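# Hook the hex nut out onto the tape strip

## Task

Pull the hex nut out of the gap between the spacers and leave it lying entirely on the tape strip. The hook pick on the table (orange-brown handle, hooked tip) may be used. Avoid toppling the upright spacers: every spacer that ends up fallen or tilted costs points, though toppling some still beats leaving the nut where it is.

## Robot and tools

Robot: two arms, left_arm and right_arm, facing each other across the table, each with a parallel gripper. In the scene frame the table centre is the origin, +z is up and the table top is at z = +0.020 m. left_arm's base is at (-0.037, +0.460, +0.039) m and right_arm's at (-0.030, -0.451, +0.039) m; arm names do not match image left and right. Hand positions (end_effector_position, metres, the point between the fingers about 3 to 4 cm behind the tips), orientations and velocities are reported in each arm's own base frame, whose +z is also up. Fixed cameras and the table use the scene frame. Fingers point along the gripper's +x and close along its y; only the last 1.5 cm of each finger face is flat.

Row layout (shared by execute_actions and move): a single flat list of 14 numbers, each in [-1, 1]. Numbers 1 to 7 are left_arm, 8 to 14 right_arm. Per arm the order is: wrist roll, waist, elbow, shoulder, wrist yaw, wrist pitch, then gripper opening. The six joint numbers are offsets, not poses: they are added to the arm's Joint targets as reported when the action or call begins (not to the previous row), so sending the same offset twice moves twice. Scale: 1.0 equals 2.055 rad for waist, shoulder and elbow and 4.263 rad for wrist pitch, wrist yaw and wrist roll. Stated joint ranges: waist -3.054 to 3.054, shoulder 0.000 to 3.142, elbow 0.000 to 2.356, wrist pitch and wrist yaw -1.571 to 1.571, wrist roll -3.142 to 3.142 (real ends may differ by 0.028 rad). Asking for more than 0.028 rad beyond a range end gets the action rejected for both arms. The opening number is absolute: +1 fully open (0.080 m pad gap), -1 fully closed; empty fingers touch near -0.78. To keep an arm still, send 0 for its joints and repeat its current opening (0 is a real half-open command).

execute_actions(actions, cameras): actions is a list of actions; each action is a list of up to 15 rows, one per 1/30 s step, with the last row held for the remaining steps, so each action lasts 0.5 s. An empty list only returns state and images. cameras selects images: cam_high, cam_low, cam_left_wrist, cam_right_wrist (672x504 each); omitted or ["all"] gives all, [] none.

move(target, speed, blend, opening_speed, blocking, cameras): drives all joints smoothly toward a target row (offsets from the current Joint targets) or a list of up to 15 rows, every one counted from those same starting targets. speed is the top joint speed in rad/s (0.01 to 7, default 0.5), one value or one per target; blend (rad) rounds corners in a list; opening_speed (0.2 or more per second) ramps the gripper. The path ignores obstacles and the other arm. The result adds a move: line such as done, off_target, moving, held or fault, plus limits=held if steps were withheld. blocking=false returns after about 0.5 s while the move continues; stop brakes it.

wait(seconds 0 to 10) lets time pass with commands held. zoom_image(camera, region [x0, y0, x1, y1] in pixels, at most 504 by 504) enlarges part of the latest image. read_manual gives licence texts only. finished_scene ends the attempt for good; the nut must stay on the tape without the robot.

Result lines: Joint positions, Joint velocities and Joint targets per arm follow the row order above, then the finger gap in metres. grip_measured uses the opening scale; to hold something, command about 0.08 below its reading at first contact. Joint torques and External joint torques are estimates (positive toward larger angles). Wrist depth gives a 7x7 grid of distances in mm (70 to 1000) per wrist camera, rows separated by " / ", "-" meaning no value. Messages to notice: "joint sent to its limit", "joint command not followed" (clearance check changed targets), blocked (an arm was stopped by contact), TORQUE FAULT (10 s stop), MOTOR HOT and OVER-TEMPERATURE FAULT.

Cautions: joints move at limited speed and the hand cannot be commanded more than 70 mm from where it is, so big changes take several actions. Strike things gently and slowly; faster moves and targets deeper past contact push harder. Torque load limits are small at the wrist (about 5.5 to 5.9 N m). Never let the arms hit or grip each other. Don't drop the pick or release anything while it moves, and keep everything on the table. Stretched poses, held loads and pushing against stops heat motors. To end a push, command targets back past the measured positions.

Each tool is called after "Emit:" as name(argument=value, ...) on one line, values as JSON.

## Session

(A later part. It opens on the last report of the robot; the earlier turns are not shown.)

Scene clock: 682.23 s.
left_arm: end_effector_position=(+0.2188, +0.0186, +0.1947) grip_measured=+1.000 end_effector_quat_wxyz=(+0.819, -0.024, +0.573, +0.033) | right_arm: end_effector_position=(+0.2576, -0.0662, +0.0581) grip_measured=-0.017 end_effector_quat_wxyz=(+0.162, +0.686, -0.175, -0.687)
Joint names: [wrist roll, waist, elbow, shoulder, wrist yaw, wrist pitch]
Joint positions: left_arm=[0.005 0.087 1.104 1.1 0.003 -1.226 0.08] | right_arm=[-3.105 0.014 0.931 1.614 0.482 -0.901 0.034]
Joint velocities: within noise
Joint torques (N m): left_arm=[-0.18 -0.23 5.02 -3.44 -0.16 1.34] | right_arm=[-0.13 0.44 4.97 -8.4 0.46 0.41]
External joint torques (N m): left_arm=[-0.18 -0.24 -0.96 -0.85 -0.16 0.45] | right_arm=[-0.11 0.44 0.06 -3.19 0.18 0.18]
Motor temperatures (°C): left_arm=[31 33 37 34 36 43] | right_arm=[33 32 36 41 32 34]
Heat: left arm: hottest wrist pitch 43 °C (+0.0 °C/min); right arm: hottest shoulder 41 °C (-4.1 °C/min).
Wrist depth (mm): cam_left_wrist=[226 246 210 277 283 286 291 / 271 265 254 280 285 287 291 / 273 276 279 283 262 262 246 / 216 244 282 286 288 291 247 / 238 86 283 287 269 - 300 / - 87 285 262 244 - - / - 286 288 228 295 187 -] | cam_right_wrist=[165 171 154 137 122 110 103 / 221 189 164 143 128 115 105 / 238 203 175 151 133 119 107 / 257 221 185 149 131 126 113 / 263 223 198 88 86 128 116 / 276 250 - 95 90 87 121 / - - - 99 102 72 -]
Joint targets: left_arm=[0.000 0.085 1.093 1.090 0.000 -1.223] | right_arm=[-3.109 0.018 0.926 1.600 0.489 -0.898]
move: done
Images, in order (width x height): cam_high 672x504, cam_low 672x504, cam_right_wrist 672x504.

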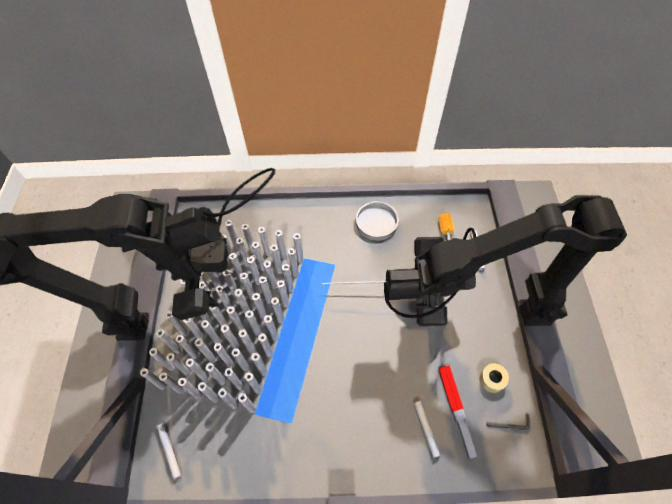

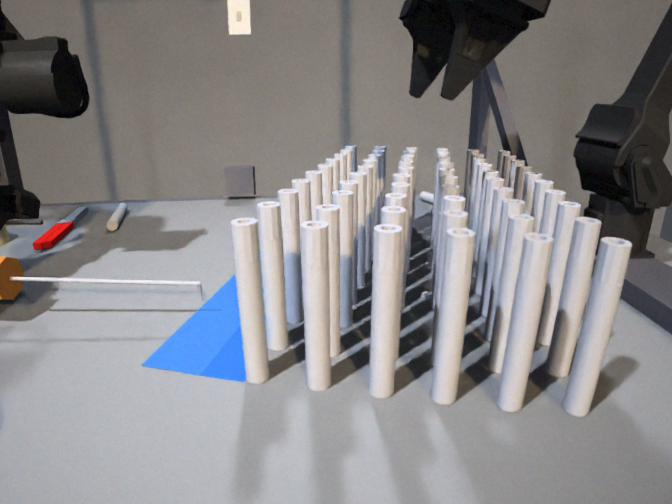

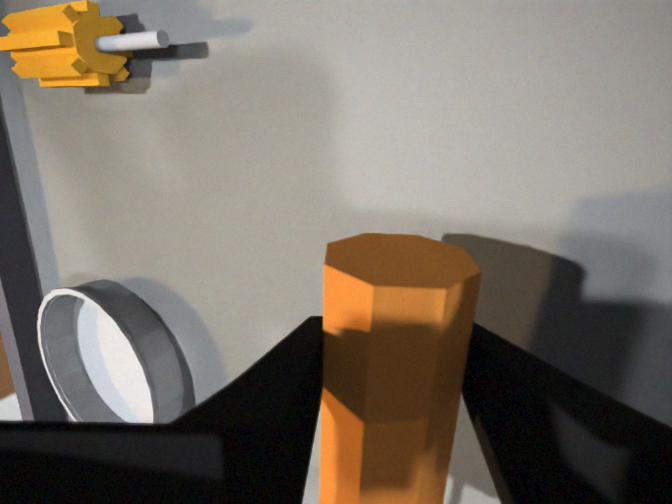

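Emit:
move(target=[0,0,0,0,0,0,1, 0, 0, -0.0266, 0.0210, 0, 0.0232, -0.25], speed=0.2, cameras=["cam_high", "cam_low", "cam_right_wrist"])

Emit:
zoom_image(camera="cam_low", region=[0, 240, 230, 350])

Emit:
zoom_image(camera="cam_high", region=[300, 260, 400, 320])

Scene clock: 690.50 s.
left_arm: end_effector_position=(+0.2188, +0.0186, +0.1947) grip_measured=+1.000 end_effector_quat_wxyz=(+0.819, -0.024, +0.573, +0.033) | right_arm: end_effector_position=(+0.2587, -0.0662, +0.0400) grip_measured=-0.017 end_effector_quat_wxyz=(+0.161, +0.693, -0.177, -0.680)
Joint names: [wrist roll, waist, elbow, shoulder, wrist yaw, wrist pitch]
Joint positions: left_arm=[0.005 0.087 1.104 1.1 0.003 -1.226 0.08] | right_arm=[-3.105 0.014 0.876 1.639 0.483 -0.802 0.034]
Joint velocities: within noise
Joint torques (N m): left_arm=[-0.16 -0.21 5.02 -3.43 -0.17 1.35] | right_arm=[-0.13 0.44 4.85 -6.06 0.46 0.5]
External joint torques (N m): left_arm=[-0.16 -0.19 -0.91 -0.85 -0.17 0.48] | right_arm=[-0.1 0.42 0.19 -0.83 0.18 0.28]
Motor temperatures (°C): left_arm=[31 33 37 34 36 43] | right_arm=[33 32 36 42 32 34]
Heat: left arm: hottest wrist pitch 43 °C (+0.0 °C/min); right arm: hottest shoulder 42 °C (-2.0 °C/min).
Wrist depth (mm): cam_left_wrist=[225 245 210 278 282 288 291 / 271 265 253 280 284 287 291 / 274 276 279 284 262 263 245 / 216 244 281 285 288 292 248 / 238 86 283 287 270 - 300 / - 87 285 262 244 - - / - 285 289 229 294 187 -] | cam_right_wrist=[154 150 133 116 103 95 87 / 188 162 141 123 112 98 89 / 206 174 149 129 114 102 92 / 225 190 159 131 112 108 97 / 237 202 173 88 86 108 102 / 257 204 - 95 90 87 105 / - - - 99 103 72 -]
Joint targets: left_arm=[0.000 0.085 1.093 1.090 0.000 -1.223] | right_arm=[-3.109 0.018 0.872 1.643 0.488 -0.799]
move: done
Images, in order (width x height): cam_high 672x504, cam_low 672x504, cam_right_wrist 672x504.

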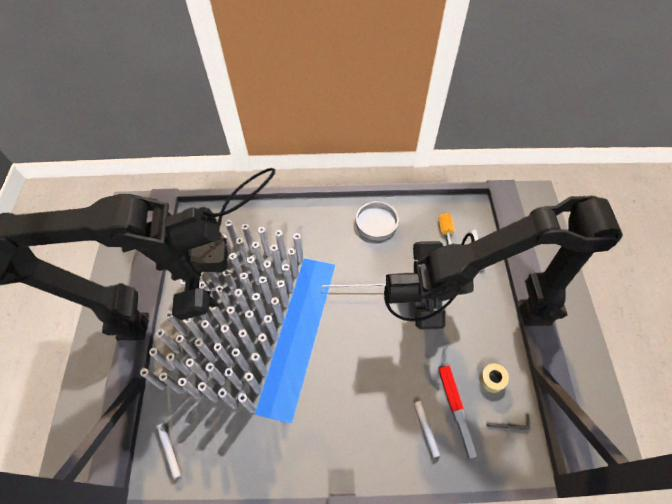

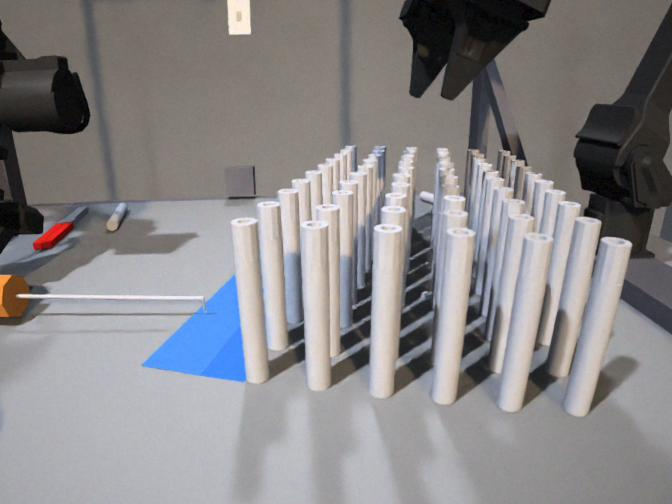

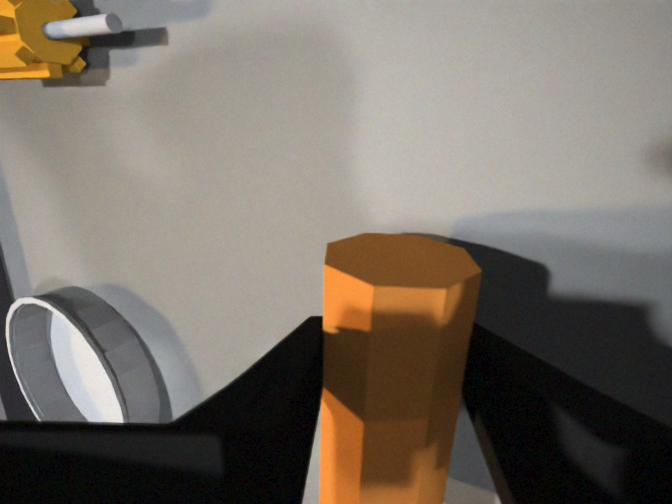

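Scaled by 2.191 from the camera's 672x504 image, which has a finer 960x720 frame.

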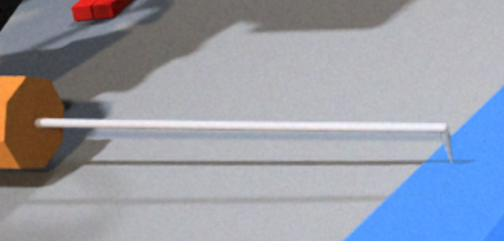

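Scaled by 5.040 from the camera's 672x504 image, which has a finer 960x720 frame.

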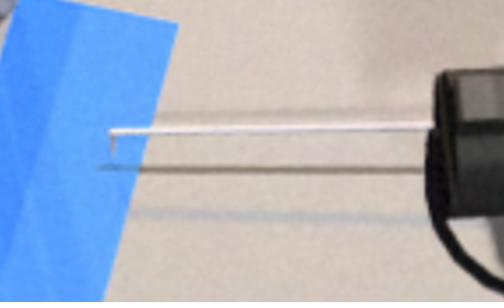

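Emit:
move(target=[[0,0,0,0,0,0,1, 0, 0, -0.0035, 0.0028, 0, 0.0031, -0.25],[0,0,0,0,0,0,1, 0, 0, -0.0035, 0.0028, 0, 0.0031, 0.2]], speed=0.2, opening_speed=0.4, cameras=["cam_high", "cam_low", "cam_right_wrist"])

Emit:
zoom_image(camera="cam_low", region=[0, 240, 230, 350])

Scene clock: 698.33 s.
left_arm: end_effector_position=(+0.2188, +0.0186, +0.1947) grip_measured=+1.000 end_effector_quat_wxyz=(+0.819, -0.024, +0.573, +0.033) | right_arm: end_effector_position=(+0.2588, -0.0666, +0.0375) grip_measured=+0.197 end_effector_quat_wxyz=(+0.161, +0.693, -0.178, -0.679)
Joint names: [wrist roll, waist, elbow, shoulder, wrist yaw, wrist pitch]
Joint positions: left_arm=[0.005 0.087 1.104 1.1 0.003 -1.226 0.08] | right_arm=[-3.105 0.014 0.869 1.644 0.485 -0.788 0.044]
Joint velocities: within noise
Joint torques (N m): left_arm=[-0.17 -0.17 5 -3.43 -0.15 1.35] | right_arm=[-0.12 0.41 4.83 -5.99 0.37 0.39]
External joint torques (N m): left_arm=[-0.17 -0.15 -1 -0.86 -0.16 0.44] | right_arm=[-0.1 0.38 0.09 -0.75 0.09 0.13]
Motor temperatures (°C): left_arm=[31 33 37 34 36 43] | right_arm=[33 32 35 41 32 33]
Heat: left arm: hottest wrist pitch 43 °C (+0.0 °C/min); right arm: hottest shoulder 41 °C (-2.0 °C/min).
Wrist depth (mm): cam_left_wrist=[226 245 209 278 283 287 292 / 271 264 253 281 285 288 293 / 273 275 279 283 261 264 246 / 216 245 281 285 289 292 248 / 238 86 282 288 269 - 299 / - 86 286 262 245 - - / - 286 290 228 296 187 -] | cam_right_wrist=[156 147 130 114 102 94 85 / 184 159 138 120 108 96 87 / 203 170 147 125 112 101 91 / 221 187 156 124 103 106 95 / 217 200 167 98 94 105 100 / 255 - - 102 100 84 101 / - - - 108 132 71 -]
Joint targets: left_arm=[0.000 0.085 1.093 1.090 0.000 -1.223] | right_arm=[-3.109 0.018 0.865 1.649 0.489 -0.786]
move: done
Images, in order (width x height): cam_high 672x504, cam_low 672x504, cam_right_wrist 672x504.

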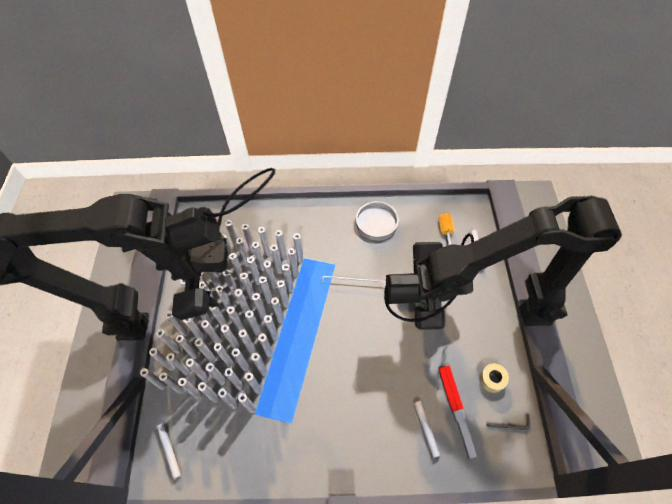

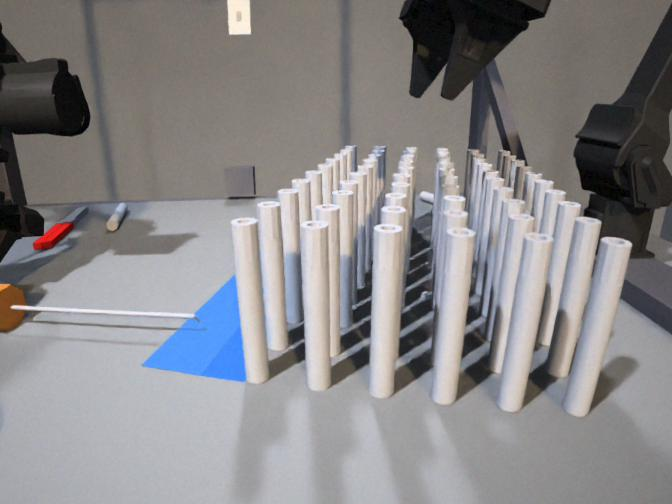

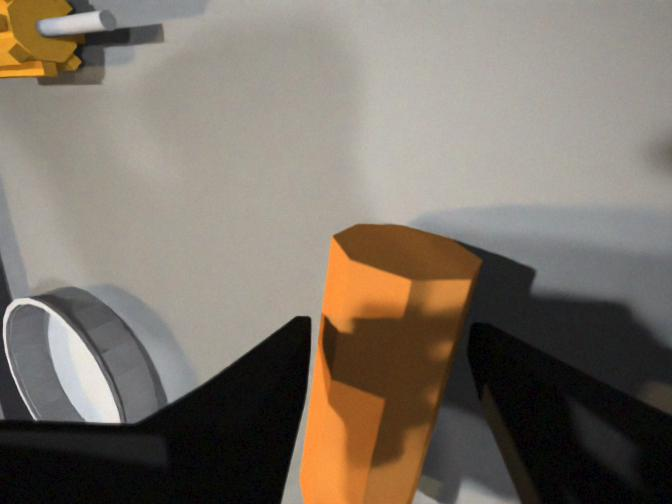

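Scaled by 2.191 from the camera's 672x504 image, which has a finer 960x720 frame.

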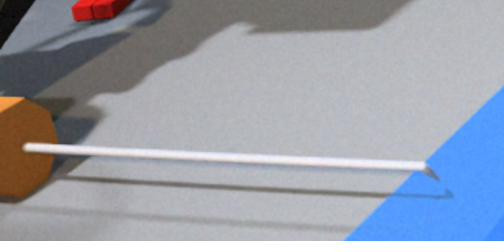

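Emit:
zoom_image(camera="cam_high", region=[300, 260, 400, 320])

Emit:
zoom_image(camera="cam_low", region=[160, 290, 230, 340])

Scaled by 5.040 from the camera's 672x504 image, which has a finer 960x720 frame.

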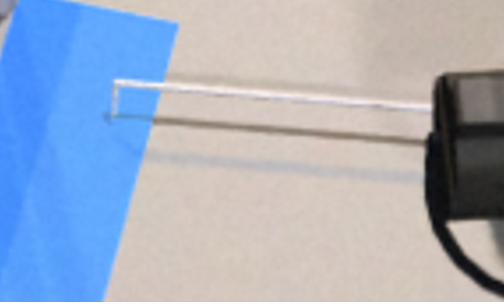

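Scaled by 7.200 from the camera's 672x504 image, which has a finer 960x720 frame.

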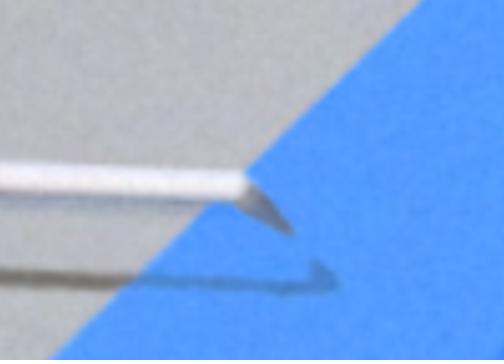

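Emit:
move(target=[[0,0,0,0,0,0,1, 0, 0.0133, 0.0156, -0.0125, 0, -0.0135, 0.2],[0,0,0,0,0,0,1, 0, 0.0133, 0.0156, -0.0125, 0, -0.0135, 0.47],[0,0,0,0,0,0,1, 0, 0.0361, 0.0493, -0.0346, 0, -0.0402, 0.47]], speed=0.3, cameras=["cam_high", "cam_low", "cam_right_wrist"])

Emit:
zoom_image(camera="cam_high", region=[300, 250, 440, 330])

Scene clock: 751.53 s.
left_arm: end_effector_position=(+0.2188, +0.0186, +0.1947) grip_measured=+1.000 end_effector_quat_wxyz=(+0.819, -0.024, +0.573, +0.033) | right_arm: end_effector_position=(+0.2598, -0.0474, +0.0702) grip_measured=+0.468 end_effector_quat_wxyz=(+0.189, +0.691, -0.151, -0.681)
Joint names: [wrist roll, waist, elbow, shoulder, wrist yaw, wrist pitch]
Joint positions: left_arm=[0.005 0.087 1.104 1.1 0.003 -1.226 0.08] | right_arm=[-3.105 0.088 0.956 1.588 0.485 -0.954 0.056]
Joint velocities: within noise
Joint torques (N m): left_arm=[-0.17 -0.22 5.01 -3.43 -0.17 1.34] | right_arm=[-0.12 0.4 7.06 -7.78 0.38 -0.04]
External joint torques (N m): left_arm=[-0.17 -0.23 -0.98 -0.84 -0.16 0.45] | right_arm=[-0.1 0.39 2.05 -2.67 0.1 -0.27]
Motor temperatures (°C): left_arm=[31 33 37 34 35 43] | right_arm=[33 32 35 39 32 33]
Heat: left arm: hottest wrist pitch 43 °C (+0.0 °C/min); right arm: hottest shoulder 39 °C (-3.0 °C/min).
Wrist depth (mm): cam_left_wrist=[225 245 209 278 282 287 292 / 271 264 254 281 285 287 293 / 274 275 278 284 262 263 246 / 216 244 281 286 287 293 247 / 238 86 282 287 270 - 299 / - 87 285 263 245 - - / - 286 289 228 296 187 -] | cam_right_wrist=[189 188 168 149 133 122 110 / 241 207 178 156 138 127 113 / 259 223 191 162 144 132 122 / 273 234 201 133 129 136 124 / 286 240 203 139 156 137 129 / 327 - 97 148 167 89 80 / - - 228 204 178 89 -]
Joint targets: left_arm=[0.000 0.085 1.093 1.090 0.000 -1.223] | right_arm=[-3.109 0.092 0.966 1.578 0.489 -0.957]
move: done
Images, in order (width x height): cam_high 672x504, cam_low 672x504, cam_right_wrist 672x504.

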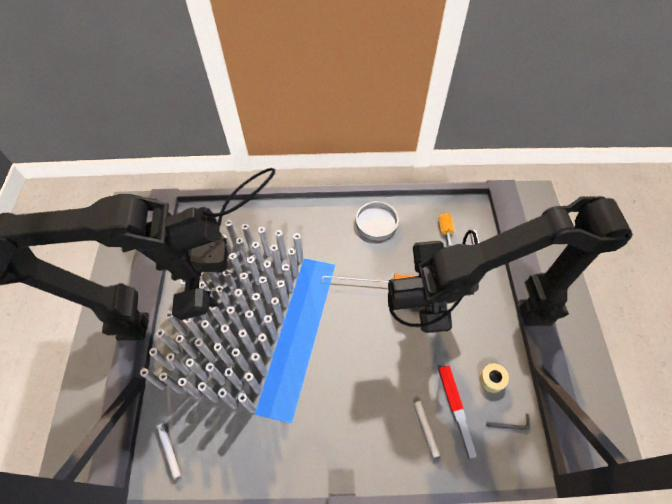

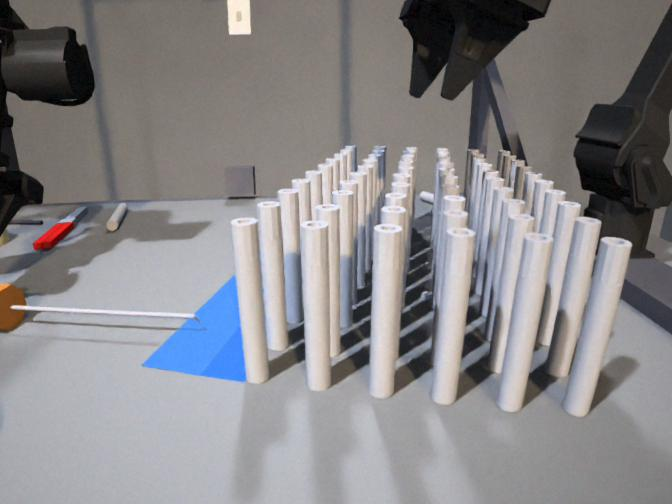

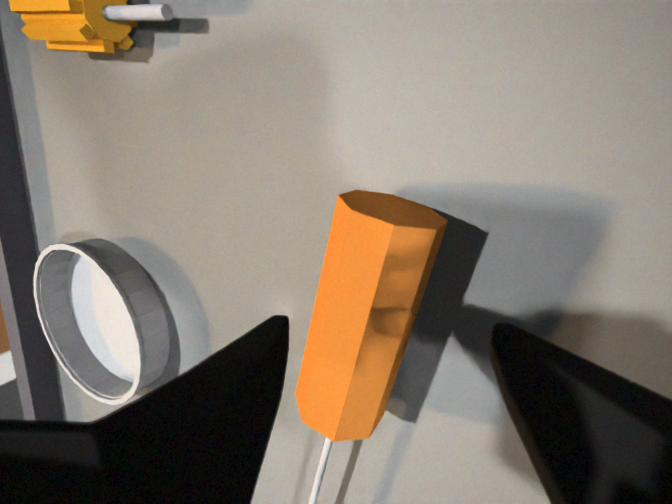

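Scaled by 3.600 from the camera's 672x504 image, which has a finer 960x720 frame.

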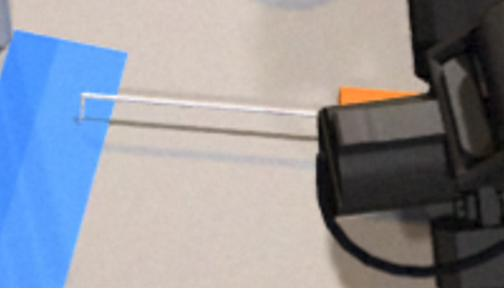

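Emit:
move(target=[0,0,0,0,0,0,1, 0, -0.1956, 0.0960, 0.0105, -0.1147, -0.0416, 0.6], speed=0.6, cameras=["cam_high", "cam_right_wrist"])

Scene clock: 757.03 s.
left_arm: end_effector_position=(+0.2188, +0.0186, +0.1947) grip_measured=+1.000 end_effector_quat_wxyz=(+0.819, -0.024, +0.573, +0.033) | right_arm: end_effector_position=(+0.2600, -0.0827, +0.0991) grip_measured=+0.598 end_effector_quat_wxyz=(-0.120, +0.696, -0.121, -0.697)
Joint names: [wrist roll, waist, elbow, shoulder, wrist yaw, wrist pitch]
Joint positions: left_arm=[0.005 0.087 1.104 1.1 0.003 -1.226 0.08] | right_arm=[-3.105 -0.306 1.152 1.593 0.002 -1.131 0.062]
Joint velocities: within noise
Joint torques (N m): left_arm=[-0.17 -0.21 4.99 -3.45 -0.17 1.34] | right_arm=[-0.11 -0.46 7.45 -6.04 -0.07 -0.01]
External joint torques (N m): left_arm=[-0.17 -0.21 -0.96 -0.87 -0.17 0.46] | right_arm=[-0.11 -0.46 2.19 -0.57 -0.08 -0.23]
Motor temperatures (°C): left_arm=[31 33 37 34 35 43] | right_arm=[33 32 35 39 32 33]
Heat: left arm: hottest wrist pitch 43 °C (+0.0 °C/min); right arm: hottest shoulder 39 °C (-2.0 °C/min).
Wrist depth (mm): cam_left_wrist=[225 245 210 277 282 287 290 / 271 265 253 281 286 287 293 / 274 276 279 283 262 263 246 / 216 243 282 285 289 291 247 / 238 86 283 288 269 - 300 / - 87 285 263 245 - - / - 285 289 228 295 187 -] | cam_right_wrist=[158 157 157 156 156 154 156 / 166 166 166 165 164 163 163 / 175 175 174 171 171 171 170 / 185 185 183 149 180 180 180 / 197 196 190 165 188 188 191 / 207 - 79 206 203 94 77 / - - 219 220 218 212 73]
Joint targets: left_arm=[0.000 0.085 1.093 1.090 0.000 -1.223] | right_arm=[-3.109 -0.310 1.163 1.599 0.000 -1.134]
move: done
Images, in order (width x height): cam_high 672x504, cam_right_wrist 672x504.

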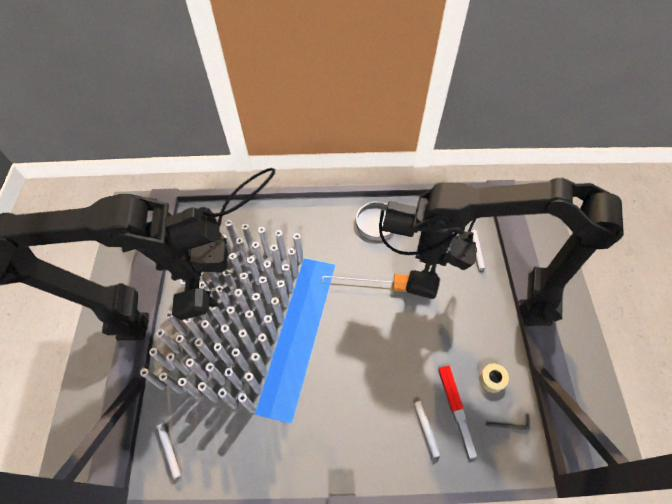

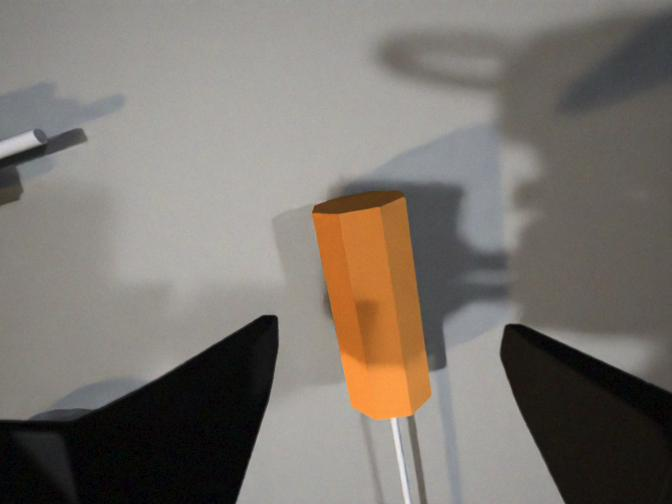

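Emit:
move(target=[[0,0,0,0,0,0,1, -0.0061, -0.0055, -0.0894, 0.0396, 0, 0.0620, 0.6],[0,0,0,0,0,0,1, -0.0061, -0.0055, -0.0894, 0.0396, 0, 0.0620, -0.25]], speed=0.3, opening_speed=0.5, cameras=["cam_high", "cam_low", "cam_right_wrist"])

Emit:
zoom_image(camera="cam_high", region=[300, 250, 440, 330])

Scene clock: 774.03 s.
left_arm: end_effector_position=(+0.2188, +0.0186, +0.1947) grip_measured=+1.000 end_effector_quat_wxyz=(+0.819, -0.024, +0.573, +0.033) | right_arm: end_effector_position=(+0.2627, -0.0864, +0.0383) grip_measured=-0.011 end_effector_quat_wxyz=(-0.114, +0.701, -0.116, -0.695)
Joint names: [wrist roll, waist, elbow, shoulder, wrist yaw, wrist pitch]
Joint positions: left_arm=[0.005 0.087 1.104 1.1 0.003 -1.226 0.08] | right_arm=[-3.131 -0.317 0.986 1.675 0.001 -0.873 0.035]
Joint velocities: within noise
Joint torques (N m): left_arm=[-0.16 -0.23 5.03 -3.42 -0.15 1.35] | right_arm=[-0.11 -0.4 4.9 -6.4 -0.04 0.39]
External joint torques (N m): left_arm=[-0.16 -0.23 -0.95 -0.87 -0.15 0.45] | right_arm=[-0.11 -0.37 -0.01 -0.7 -0.05 0.15]
Motor temperatures (°C): left_arm=[31 33 37 34 35 43] | right_arm=[33 32 36 39 32 33]
Heat: left arm: hottest wrist pitch 43 °C (+0.0 °C/min); right arm: hottest shoulder 39 °C (-1.0 °C/min).
Wrist depth (mm): cam_left_wrist=[226 245 210 278 282 288 291 / 270 265 239 280 285 288 292 / 273 276 280 283 261 263 245 / 217 244 281 286 289 292 247 / 237 86 282 287 270 - 299 / - 87 286 263 244 - - / - 285 289 228 296 187 -] | cam_right_wrist=[- 103 102 102 102 101 101 / - 108 109 106 106 106 106 / 115 113 114 112 113 113 112 / 120 122 120 106 103 118 120 / 129 129 128 91 93 125 126 / 138 135 - 97 94 87 133 / - - - 101 103 73 -]
Joint targets: left_arm=[0.000 0.085 1.093 1.090 0.000 -1.223] | right_arm=[-3.135 -0.321 0.980 1.681 -0.001 -0.870]
move: done
Images, in order (width x height): cam_high 672x504, cam_low 672x504, cam_right_wrist 672x504.

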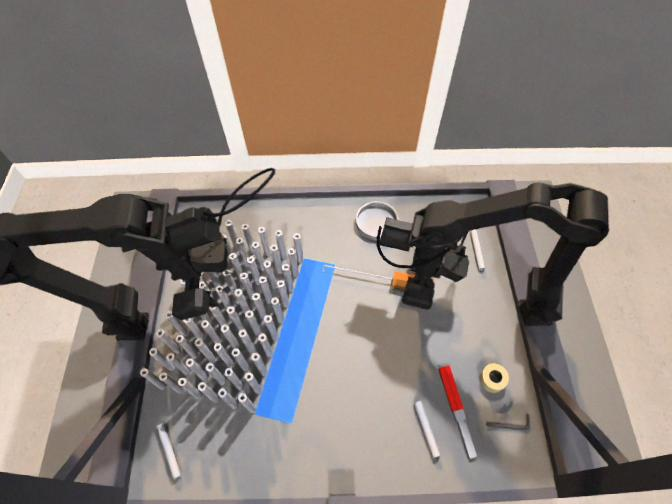

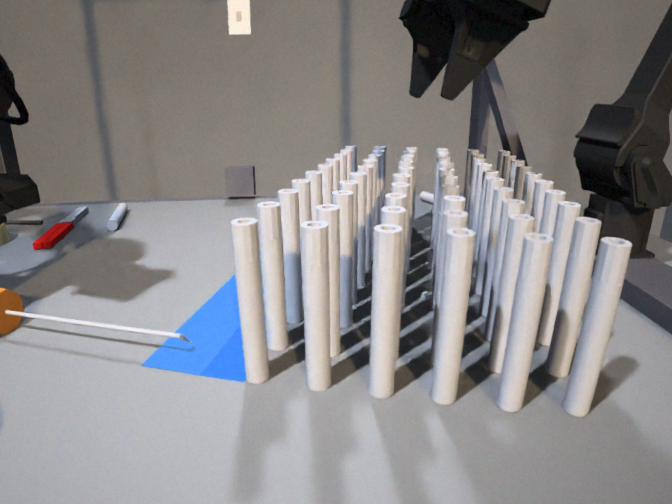

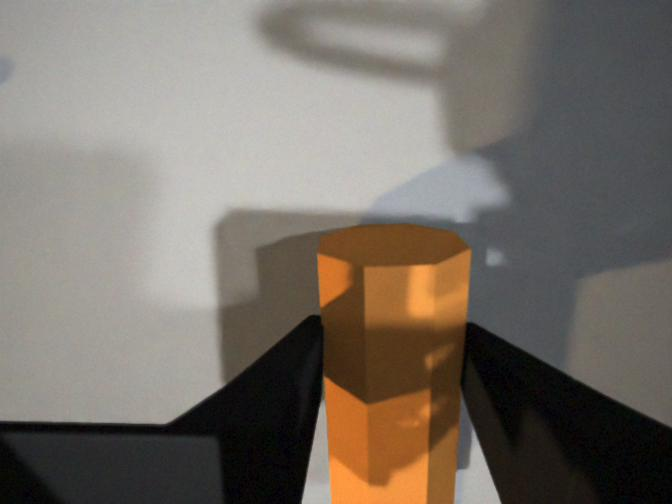

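Scaled by 3.600 from the camera's 672x504 image, which has a finer 960x720 frame.

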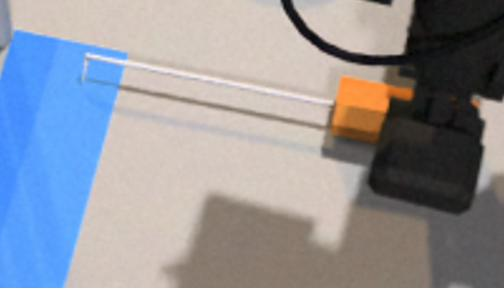

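Emit:
move(target=[[0,0,0,0,0,0,1, 0.0035, 0, 0.1050, -0.0433, 0, -0.0714, -0.25],[0,0,0,0,0,0,1, 0.3669, 0, 0.1050, -0.0433, 0, -0.0714, -0.25],[0,0,0,0,0,0,1, 0.3669, 0.1562, 0.1912, 0.1651, 0, -0.1599, -0.25]], speed=[0.4, 1.2, 0.5], blend=0.05, cameras=["cam_high", "cam_low", "cam_right_wrist"])

Emit:
zoom_image(camera="cam_high", region=[380, 200, 520, 340])

Scene clock: 815.03 s.
left_arm: end_effector_position=(+0.2188, +0.0186, +0.1947) grip_measured=+1.000 end_effector_quat_wxyz=(+0.819, -0.024, +0.573, +0.033) | right_arm: end_effector_position=(+0.2369, -0.0003, +0.0646) grip_measured=-0.010 end_effector_quat_wxyz=(+0.322, -0.323, +0.629, +0.630)
Joint names: [wrist roll, waist, elbow, shoulder, wrist yaw, wrist pitch]
Joint positions: left_arm=[0.005 0.087 1.104 1.1 0.003 -1.226 0.08] | right_arm=[-1.574 -0.001 1.364 2.013 0.001 -1.545 0.035]
Joint velocities: within noise
Joint torques (N m): left_arm=[-0.16 -0.24 5 -3.46 -0.15 1.35] | right_arm=[0.08 0.03 5.88 -8.18 -0.06 -1.2]
External joint torques (N m): left_arm=[-0.16 -0.22 -0.95 -0.88 -0.15 0.46] | right_arm=[0.11 0.03 1.82 -0.97 -0.02 -0.47]
Motor temperatures (°C): left_arm=[31 33 37 34 35 43] | right_arm=[33 32 35 40 32 33]
Heat: left arm: hottest wrist pitch 43 °C (+0.0 °C/min); right arm: hottest shoulder 40 °C (+1.0 °C/min).
Wrist depth (mm): cam_left_wrist=[226 245 209 277 283 287 292 / 271 264 254 281 285 289 293 / 274 276 278 284 263 263 245 / 216 244 282 285 288 292 248 / 238 86 283 287 270 - 299 / - 87 286 262 246 - - / - 285 288 228 294 187 -] | cam_right_wrist=[313 214 190 155 133 116 105 / - 227 198 168 138 122 107 / 207 230 214 172 144 125 110 / 204 250 231 95 103 130 114 / - 285 255 90 91 133 118 / - - - 97 94 87 122 / - - - 102 103 73 -]
Joint targets: left_arm=[0.000 0.085 1.093 1.090 0.000 -1.223] | right_arm=[-1.571 0.000 1.373 2.020 -0.001 -1.552]
move: done
Images, in order (width x height): cam_high 672x504, cam_low 672x504, cam_right_wrist 672x504.

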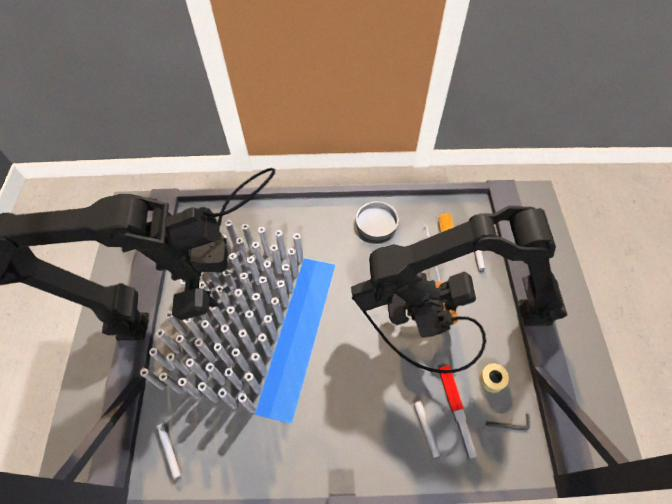

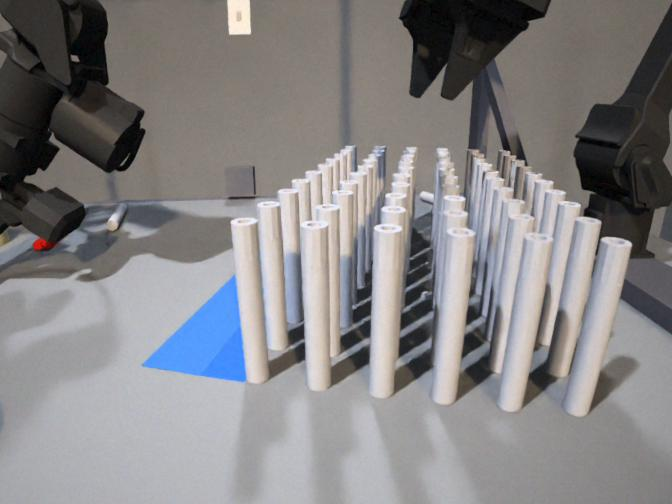

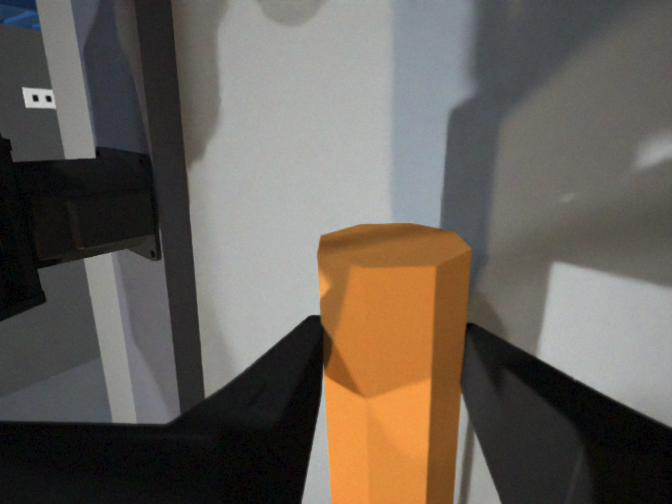

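Scaled by 3.600 from the camera's 672x504 image, which has a finer 960x720 frame.

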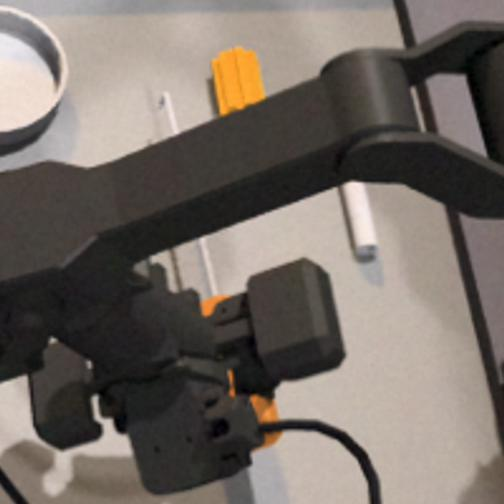

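Emit:
move(target=[[0,0,0,0,0,0,1, 0, 0, -0.0283, 0.0260, 0, 0.0261, -0.25],[0,0,0,0,0,0,1, 0, 0, -0.0283, 0.0260, 0, 0.0261, 0.13]], speed=0.2, opening_speed=0.4, cameras=["cam_high", "cam_right_wrist"])

Emit:
zoom_image(camera="cam_high", region=[380, 200, 520, 340])

Scene clock: 825.47 s.
left_arm: end_effector_position=(+0.2188, +0.0186, +0.1947) grip_measured=+1.000 end_effector_quat_wxyz=(+0.819, -0.024, +0.573, +0.033) | right_arm: end_effector_position=(+0.2399, -0.0004, +0.0352) grip_measured=+0.127 end_effector_quat_wxyz=(+0.325, -0.325, +0.628, +0.628)
Joint names: [wrist roll, waist, elbow, shoulder, wrist yaw, wrist pitch]
Joint positions: left_arm=[0.005 0.087 1.104 1.1 0.003 -1.226 0.08] | right_arm=[-1.571 -0.001 1.319 2.067 0.001 -1.44 0.041]
Joint velocities: within noise
Joint torques (N m): left_arm=[-0.16 -0.19 5.05 -3.45 -0.15 1.35] | right_arm=[-0.01 0.08 3.82 -8.3 -0.06 -0.79]
External joint torques (N m): left_arm=[-0.16 -0.19 -0.93 -0.86 -0.15 0.46] | right_arm=[0.02 0.11 -0.01 -1.05 -0.02 -0.1]
Motor temperatures (°C): left_arm=[31 33 37 34 35 43] | right_arm=[33 32 35 40 32 34]
Heat: left arm: hottest wrist pitch 43 °C (+0.0 °C/min); right arm: hottest shoulder 40 °C (+1.0 °C/min).
Wrist depth (mm): cam_left_wrist=[225 245 210 279 283 287 292 / 271 264 253 280 285 288 292 / 272 276 280 284 262 263 246 / 216 245 281 285 289 293 247 / 238 86 282 288 269 - 300 / - 87 285 262 244 - - / - 286 289 229 295 187 -] | cam_right_wrist=[192 184 146 121 104 - 84 / 209 199 154 128 112 97 84 / 205 210 169 136 113 100 87 / 226 223 178 103 102 104 89 / - 240 195 93 95 101 95 / - - - 101 97 86 95 / - - - 109 111 73 -]
Joint targets: left_arm=[0.000 0.085 1.093 1.090 0.000 -1.223] | right_arm=[-1.571 0.000 1.314 2.073 -0.001 -1.441]
move: done
Images, in order (width x height): cam_high 672x504, cam_right_wrist 672x504.

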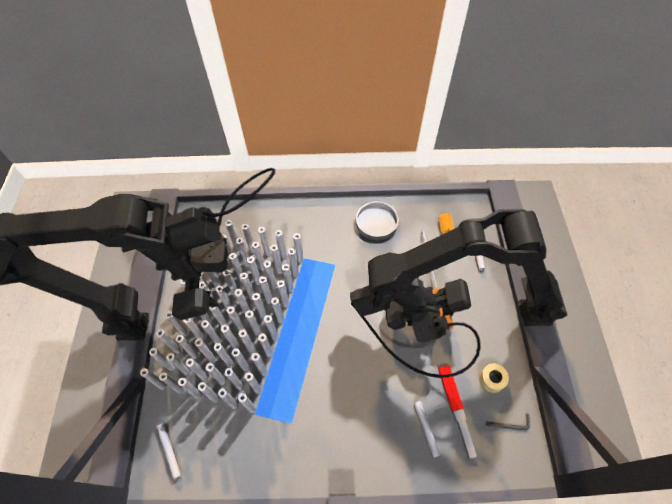

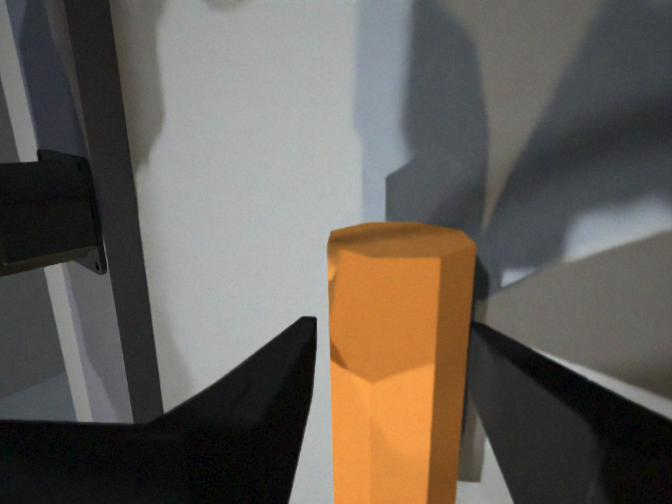

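Scaled by 3.600 from the camera's 672x504 image, which has a finer 960x720 frame.

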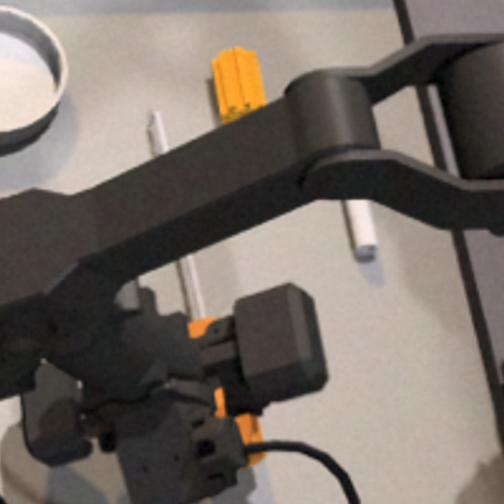

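Emit:
move(target=[[0,0,0,0,0,0,1, 0, 0, 0.0674, 0.0094, 0, -0.0278, 0.13],[0,0,0,0,0,0,1, 0, 0, 0.0674, 0.0094, 0, -0.0278, 0.6]], speed=0.2, cameras=["cam_high", "cam_right_wrist"])

Emit:
zoom_image(camera="cam_high", region=[380, 200, 520, 340])

Scene clock: 833.50 s.
left_arm: end_effector_position=(+0.2188, +0.0186, +0.1947) grip_measured=+1.000 end_effector_quat_wxyz=(+0.819, -0.024, +0.573, +0.033) | right_arm: end_effector_position=(+0.2547, -0.0004, +0.0583) grip_measured=+0.597 end_effector_quat_wxyz=(+0.323, -0.323, +0.629, +0.629)
Joint names: [wrist roll, waist, elbow, shoulder, wrist yaw, wrist pitch]
Joint positions: left_arm=[0.005 0.087 1.104 1.1 0.003 -1.226 0.08] | right_arm=[-1.571 -0.001 1.444 2.084 0.001 -1.554 0.062]
Joint velocities: within noise
Joint torques (N m): left_arm=[-0.15 -0.18 5.01 -3.42 -0.16 1.35] | right_arm=[0 0.12 5.81 -8.48 -0.07 -1.08]
External joint torques (N m): left_arm=[-0.15 -0.2 -0.93 -0.82 -0.16 0.48] | right_arm=[0.03 0.08 1.76 -0.85 -0.03 -0.36]
Motor temperatures (°C): left_arm=[31 33 37 34 35 43] | right_arm=[33 32 35 40 32 34]
Heat: left arm: hottest wrist pitch 43 °C (+0.0 °C/min); right arm: hottest shoulder 40 °C (+1.0 °C/min).
Wrist depth (mm): cam_left_wrist=[226 245 210 278 282 287 291 / 271 265 239 281 285 288 293 / 273 275 279 285 262 263 245 / 216 244 282 286 288 292 247 / 238 86 283 287 269 - 299 / - 86 285 262 246 - - / - 285 289 228 296 187 -] | cam_right_wrist=[248 215 178 146 127 109 99 / 330 227 188 157 132 115 104 / 220 237 205 165 136 119 102 / 363 255 215 180 116 126 109 / - 275 212 185 123 125 111 / - - 79 200 130 100 77 / - - 245 212 153 147 73]
Joint targets: left_arm=[0.000 0.085 1.093 1.090 0.000 -1.223] | right_arm=[-1.571 0.000 1.453 2.093 -0.001 -1.559]
move: done
Images, in order (width x height): cam_high 672x504, cam_right_wrist 672x504.

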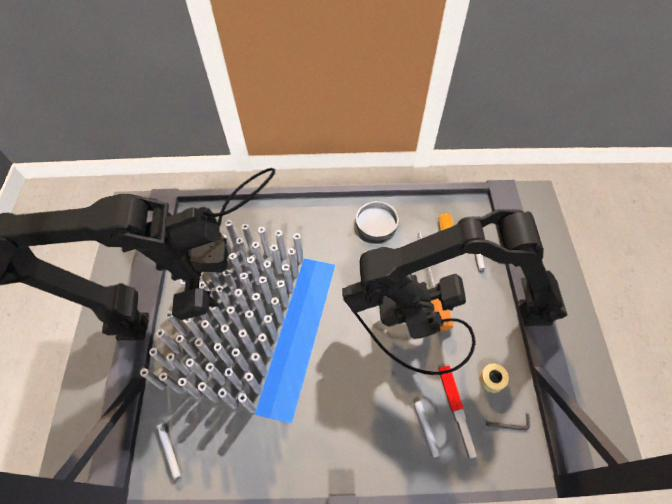

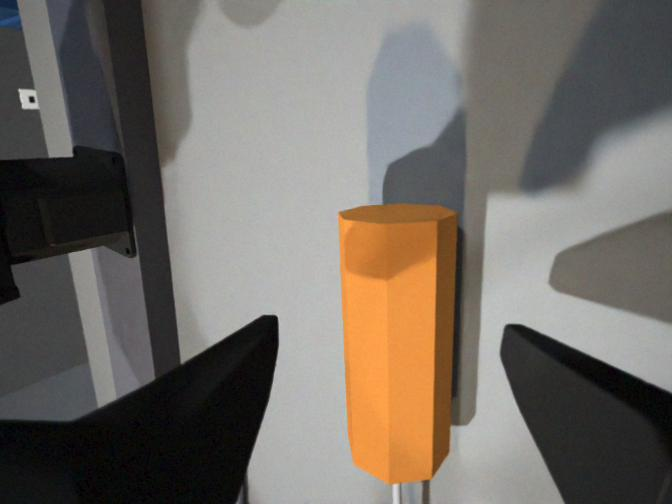

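Scaled by 3.600 from the camera's 672x504 image, which has a finer 960x720 frame.

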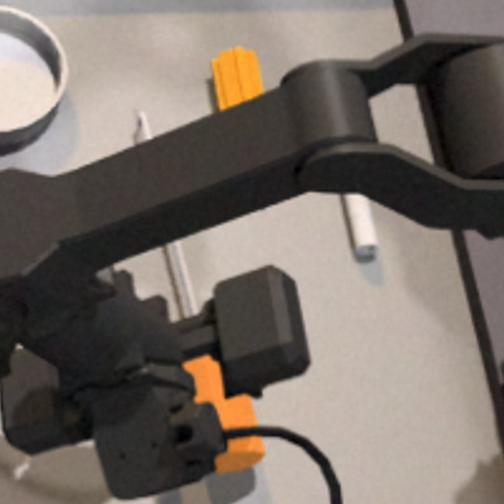

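Emit:
move(target=[0,0,0,0,0,0,1, 0, 0, -0.2118, -0.3146, 0, 0.0978, 0.6], speed=0.5, cameras=["cam_high", "cam_right_wrist"])

Emit:
zoom_image(camera="cam_high", region=[390, 210, 480, 300])

Scene clock: 840.97 s.
left_arm: end_effector_position=(+0.2188, +0.0186, +0.1947) grip_measured=+1.000 end_effector_quat_wxyz=(+0.819, -0.024, +0.573, +0.033) | right_arm: end_effector_position=(+0.2359, -0.0003, +0.0992) grip_measured=+0.598 end_effector_quat_wxyz=(+0.498, -0.498, +0.502, +0.502)
Joint names: [wrist roll, waist, elbow, shoulder, wrist yaw, wrist pitch]
Joint positions: left_arm=[0.005 0.087 1.104 1.1 0.003 -1.226 0.08] | right_arm=[-1.571 -0.001 1.024 1.457 0.001 -1.145 0.062]
Joint velocities: within noise
Joint torques (N m): left_arm=[-0.17 -0.21 5.04 -3.44 -0.15 1.33] | right_arm=[0.02 0.11 5.29 -7.08 -0.08 0.39]
External joint torques (N m): left_arm=[-0.18 -0.21 -0.94 -0.85 -0.15 0.45] | right_arm=[0.02 0.11 -0.01 -2.56 -0.03 0.13]
Motor temperatures (°C): left_arm=[31 33 37 34 35 43] | right_arm=[33 32 35 41 32 34]
Heat: left arm: hottest wrist pitch 43 °C (+0.0 °C/min); right arm: hottest shoulder 41 °C (+2.0 °C/min).
Wrist depth (mm): cam_left_wrist=[226 245 209 278 283 287 291 / 270 264 238 280 285 287 293 / 273 276 279 283 261 263 245 / 216 245 282 285 290 291 247 / 237 86 282 288 270 - 300 / - 87 286 263 245 - - / - 285 288 228 297 187 -] | cam_right_wrist=[161 159 157 155 154 152 152 / 171 169 167 165 163 161 158 / 179 179 176 170 171 169 167 / 192 189 186 149 181 180 177 / 206 202 195 160 193 187 189 / 216 - 79 205 207 94 77 / - - 225 226 224 89 73]
Joint targets: left_arm=[0.000 0.085 1.093 1.090 0.000 -1.223] | right_arm=[-1.571 0.000 1.017 1.446 -0.001 -1.142]
move: done
Images, in order (width x height): cam_high 672x504, cam_right_wrist 672x504.

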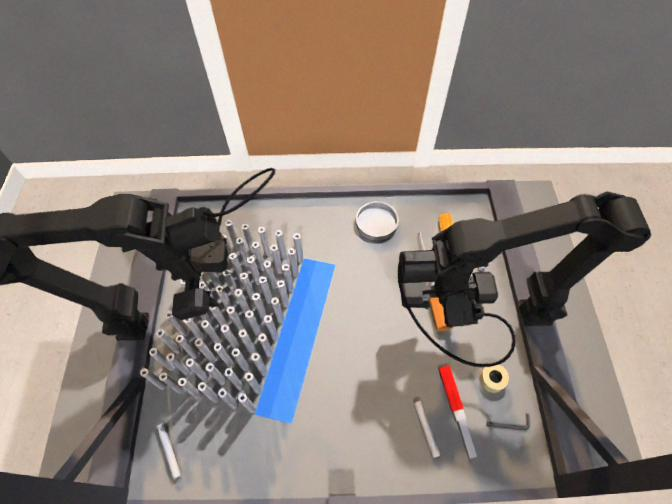

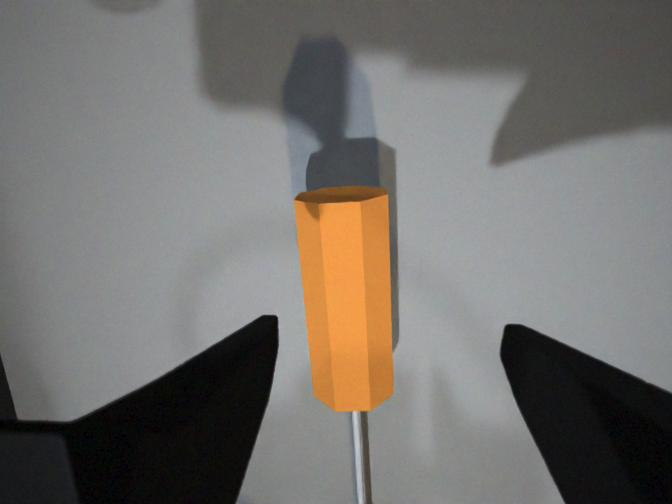

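Scaled by 5.600 from the camera's 672x504 image, which has a finer 960x720 frame.

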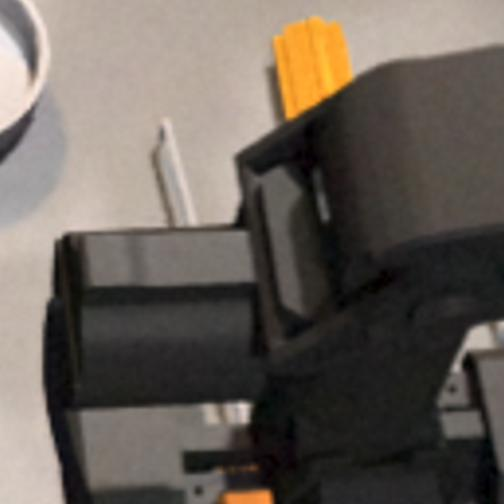

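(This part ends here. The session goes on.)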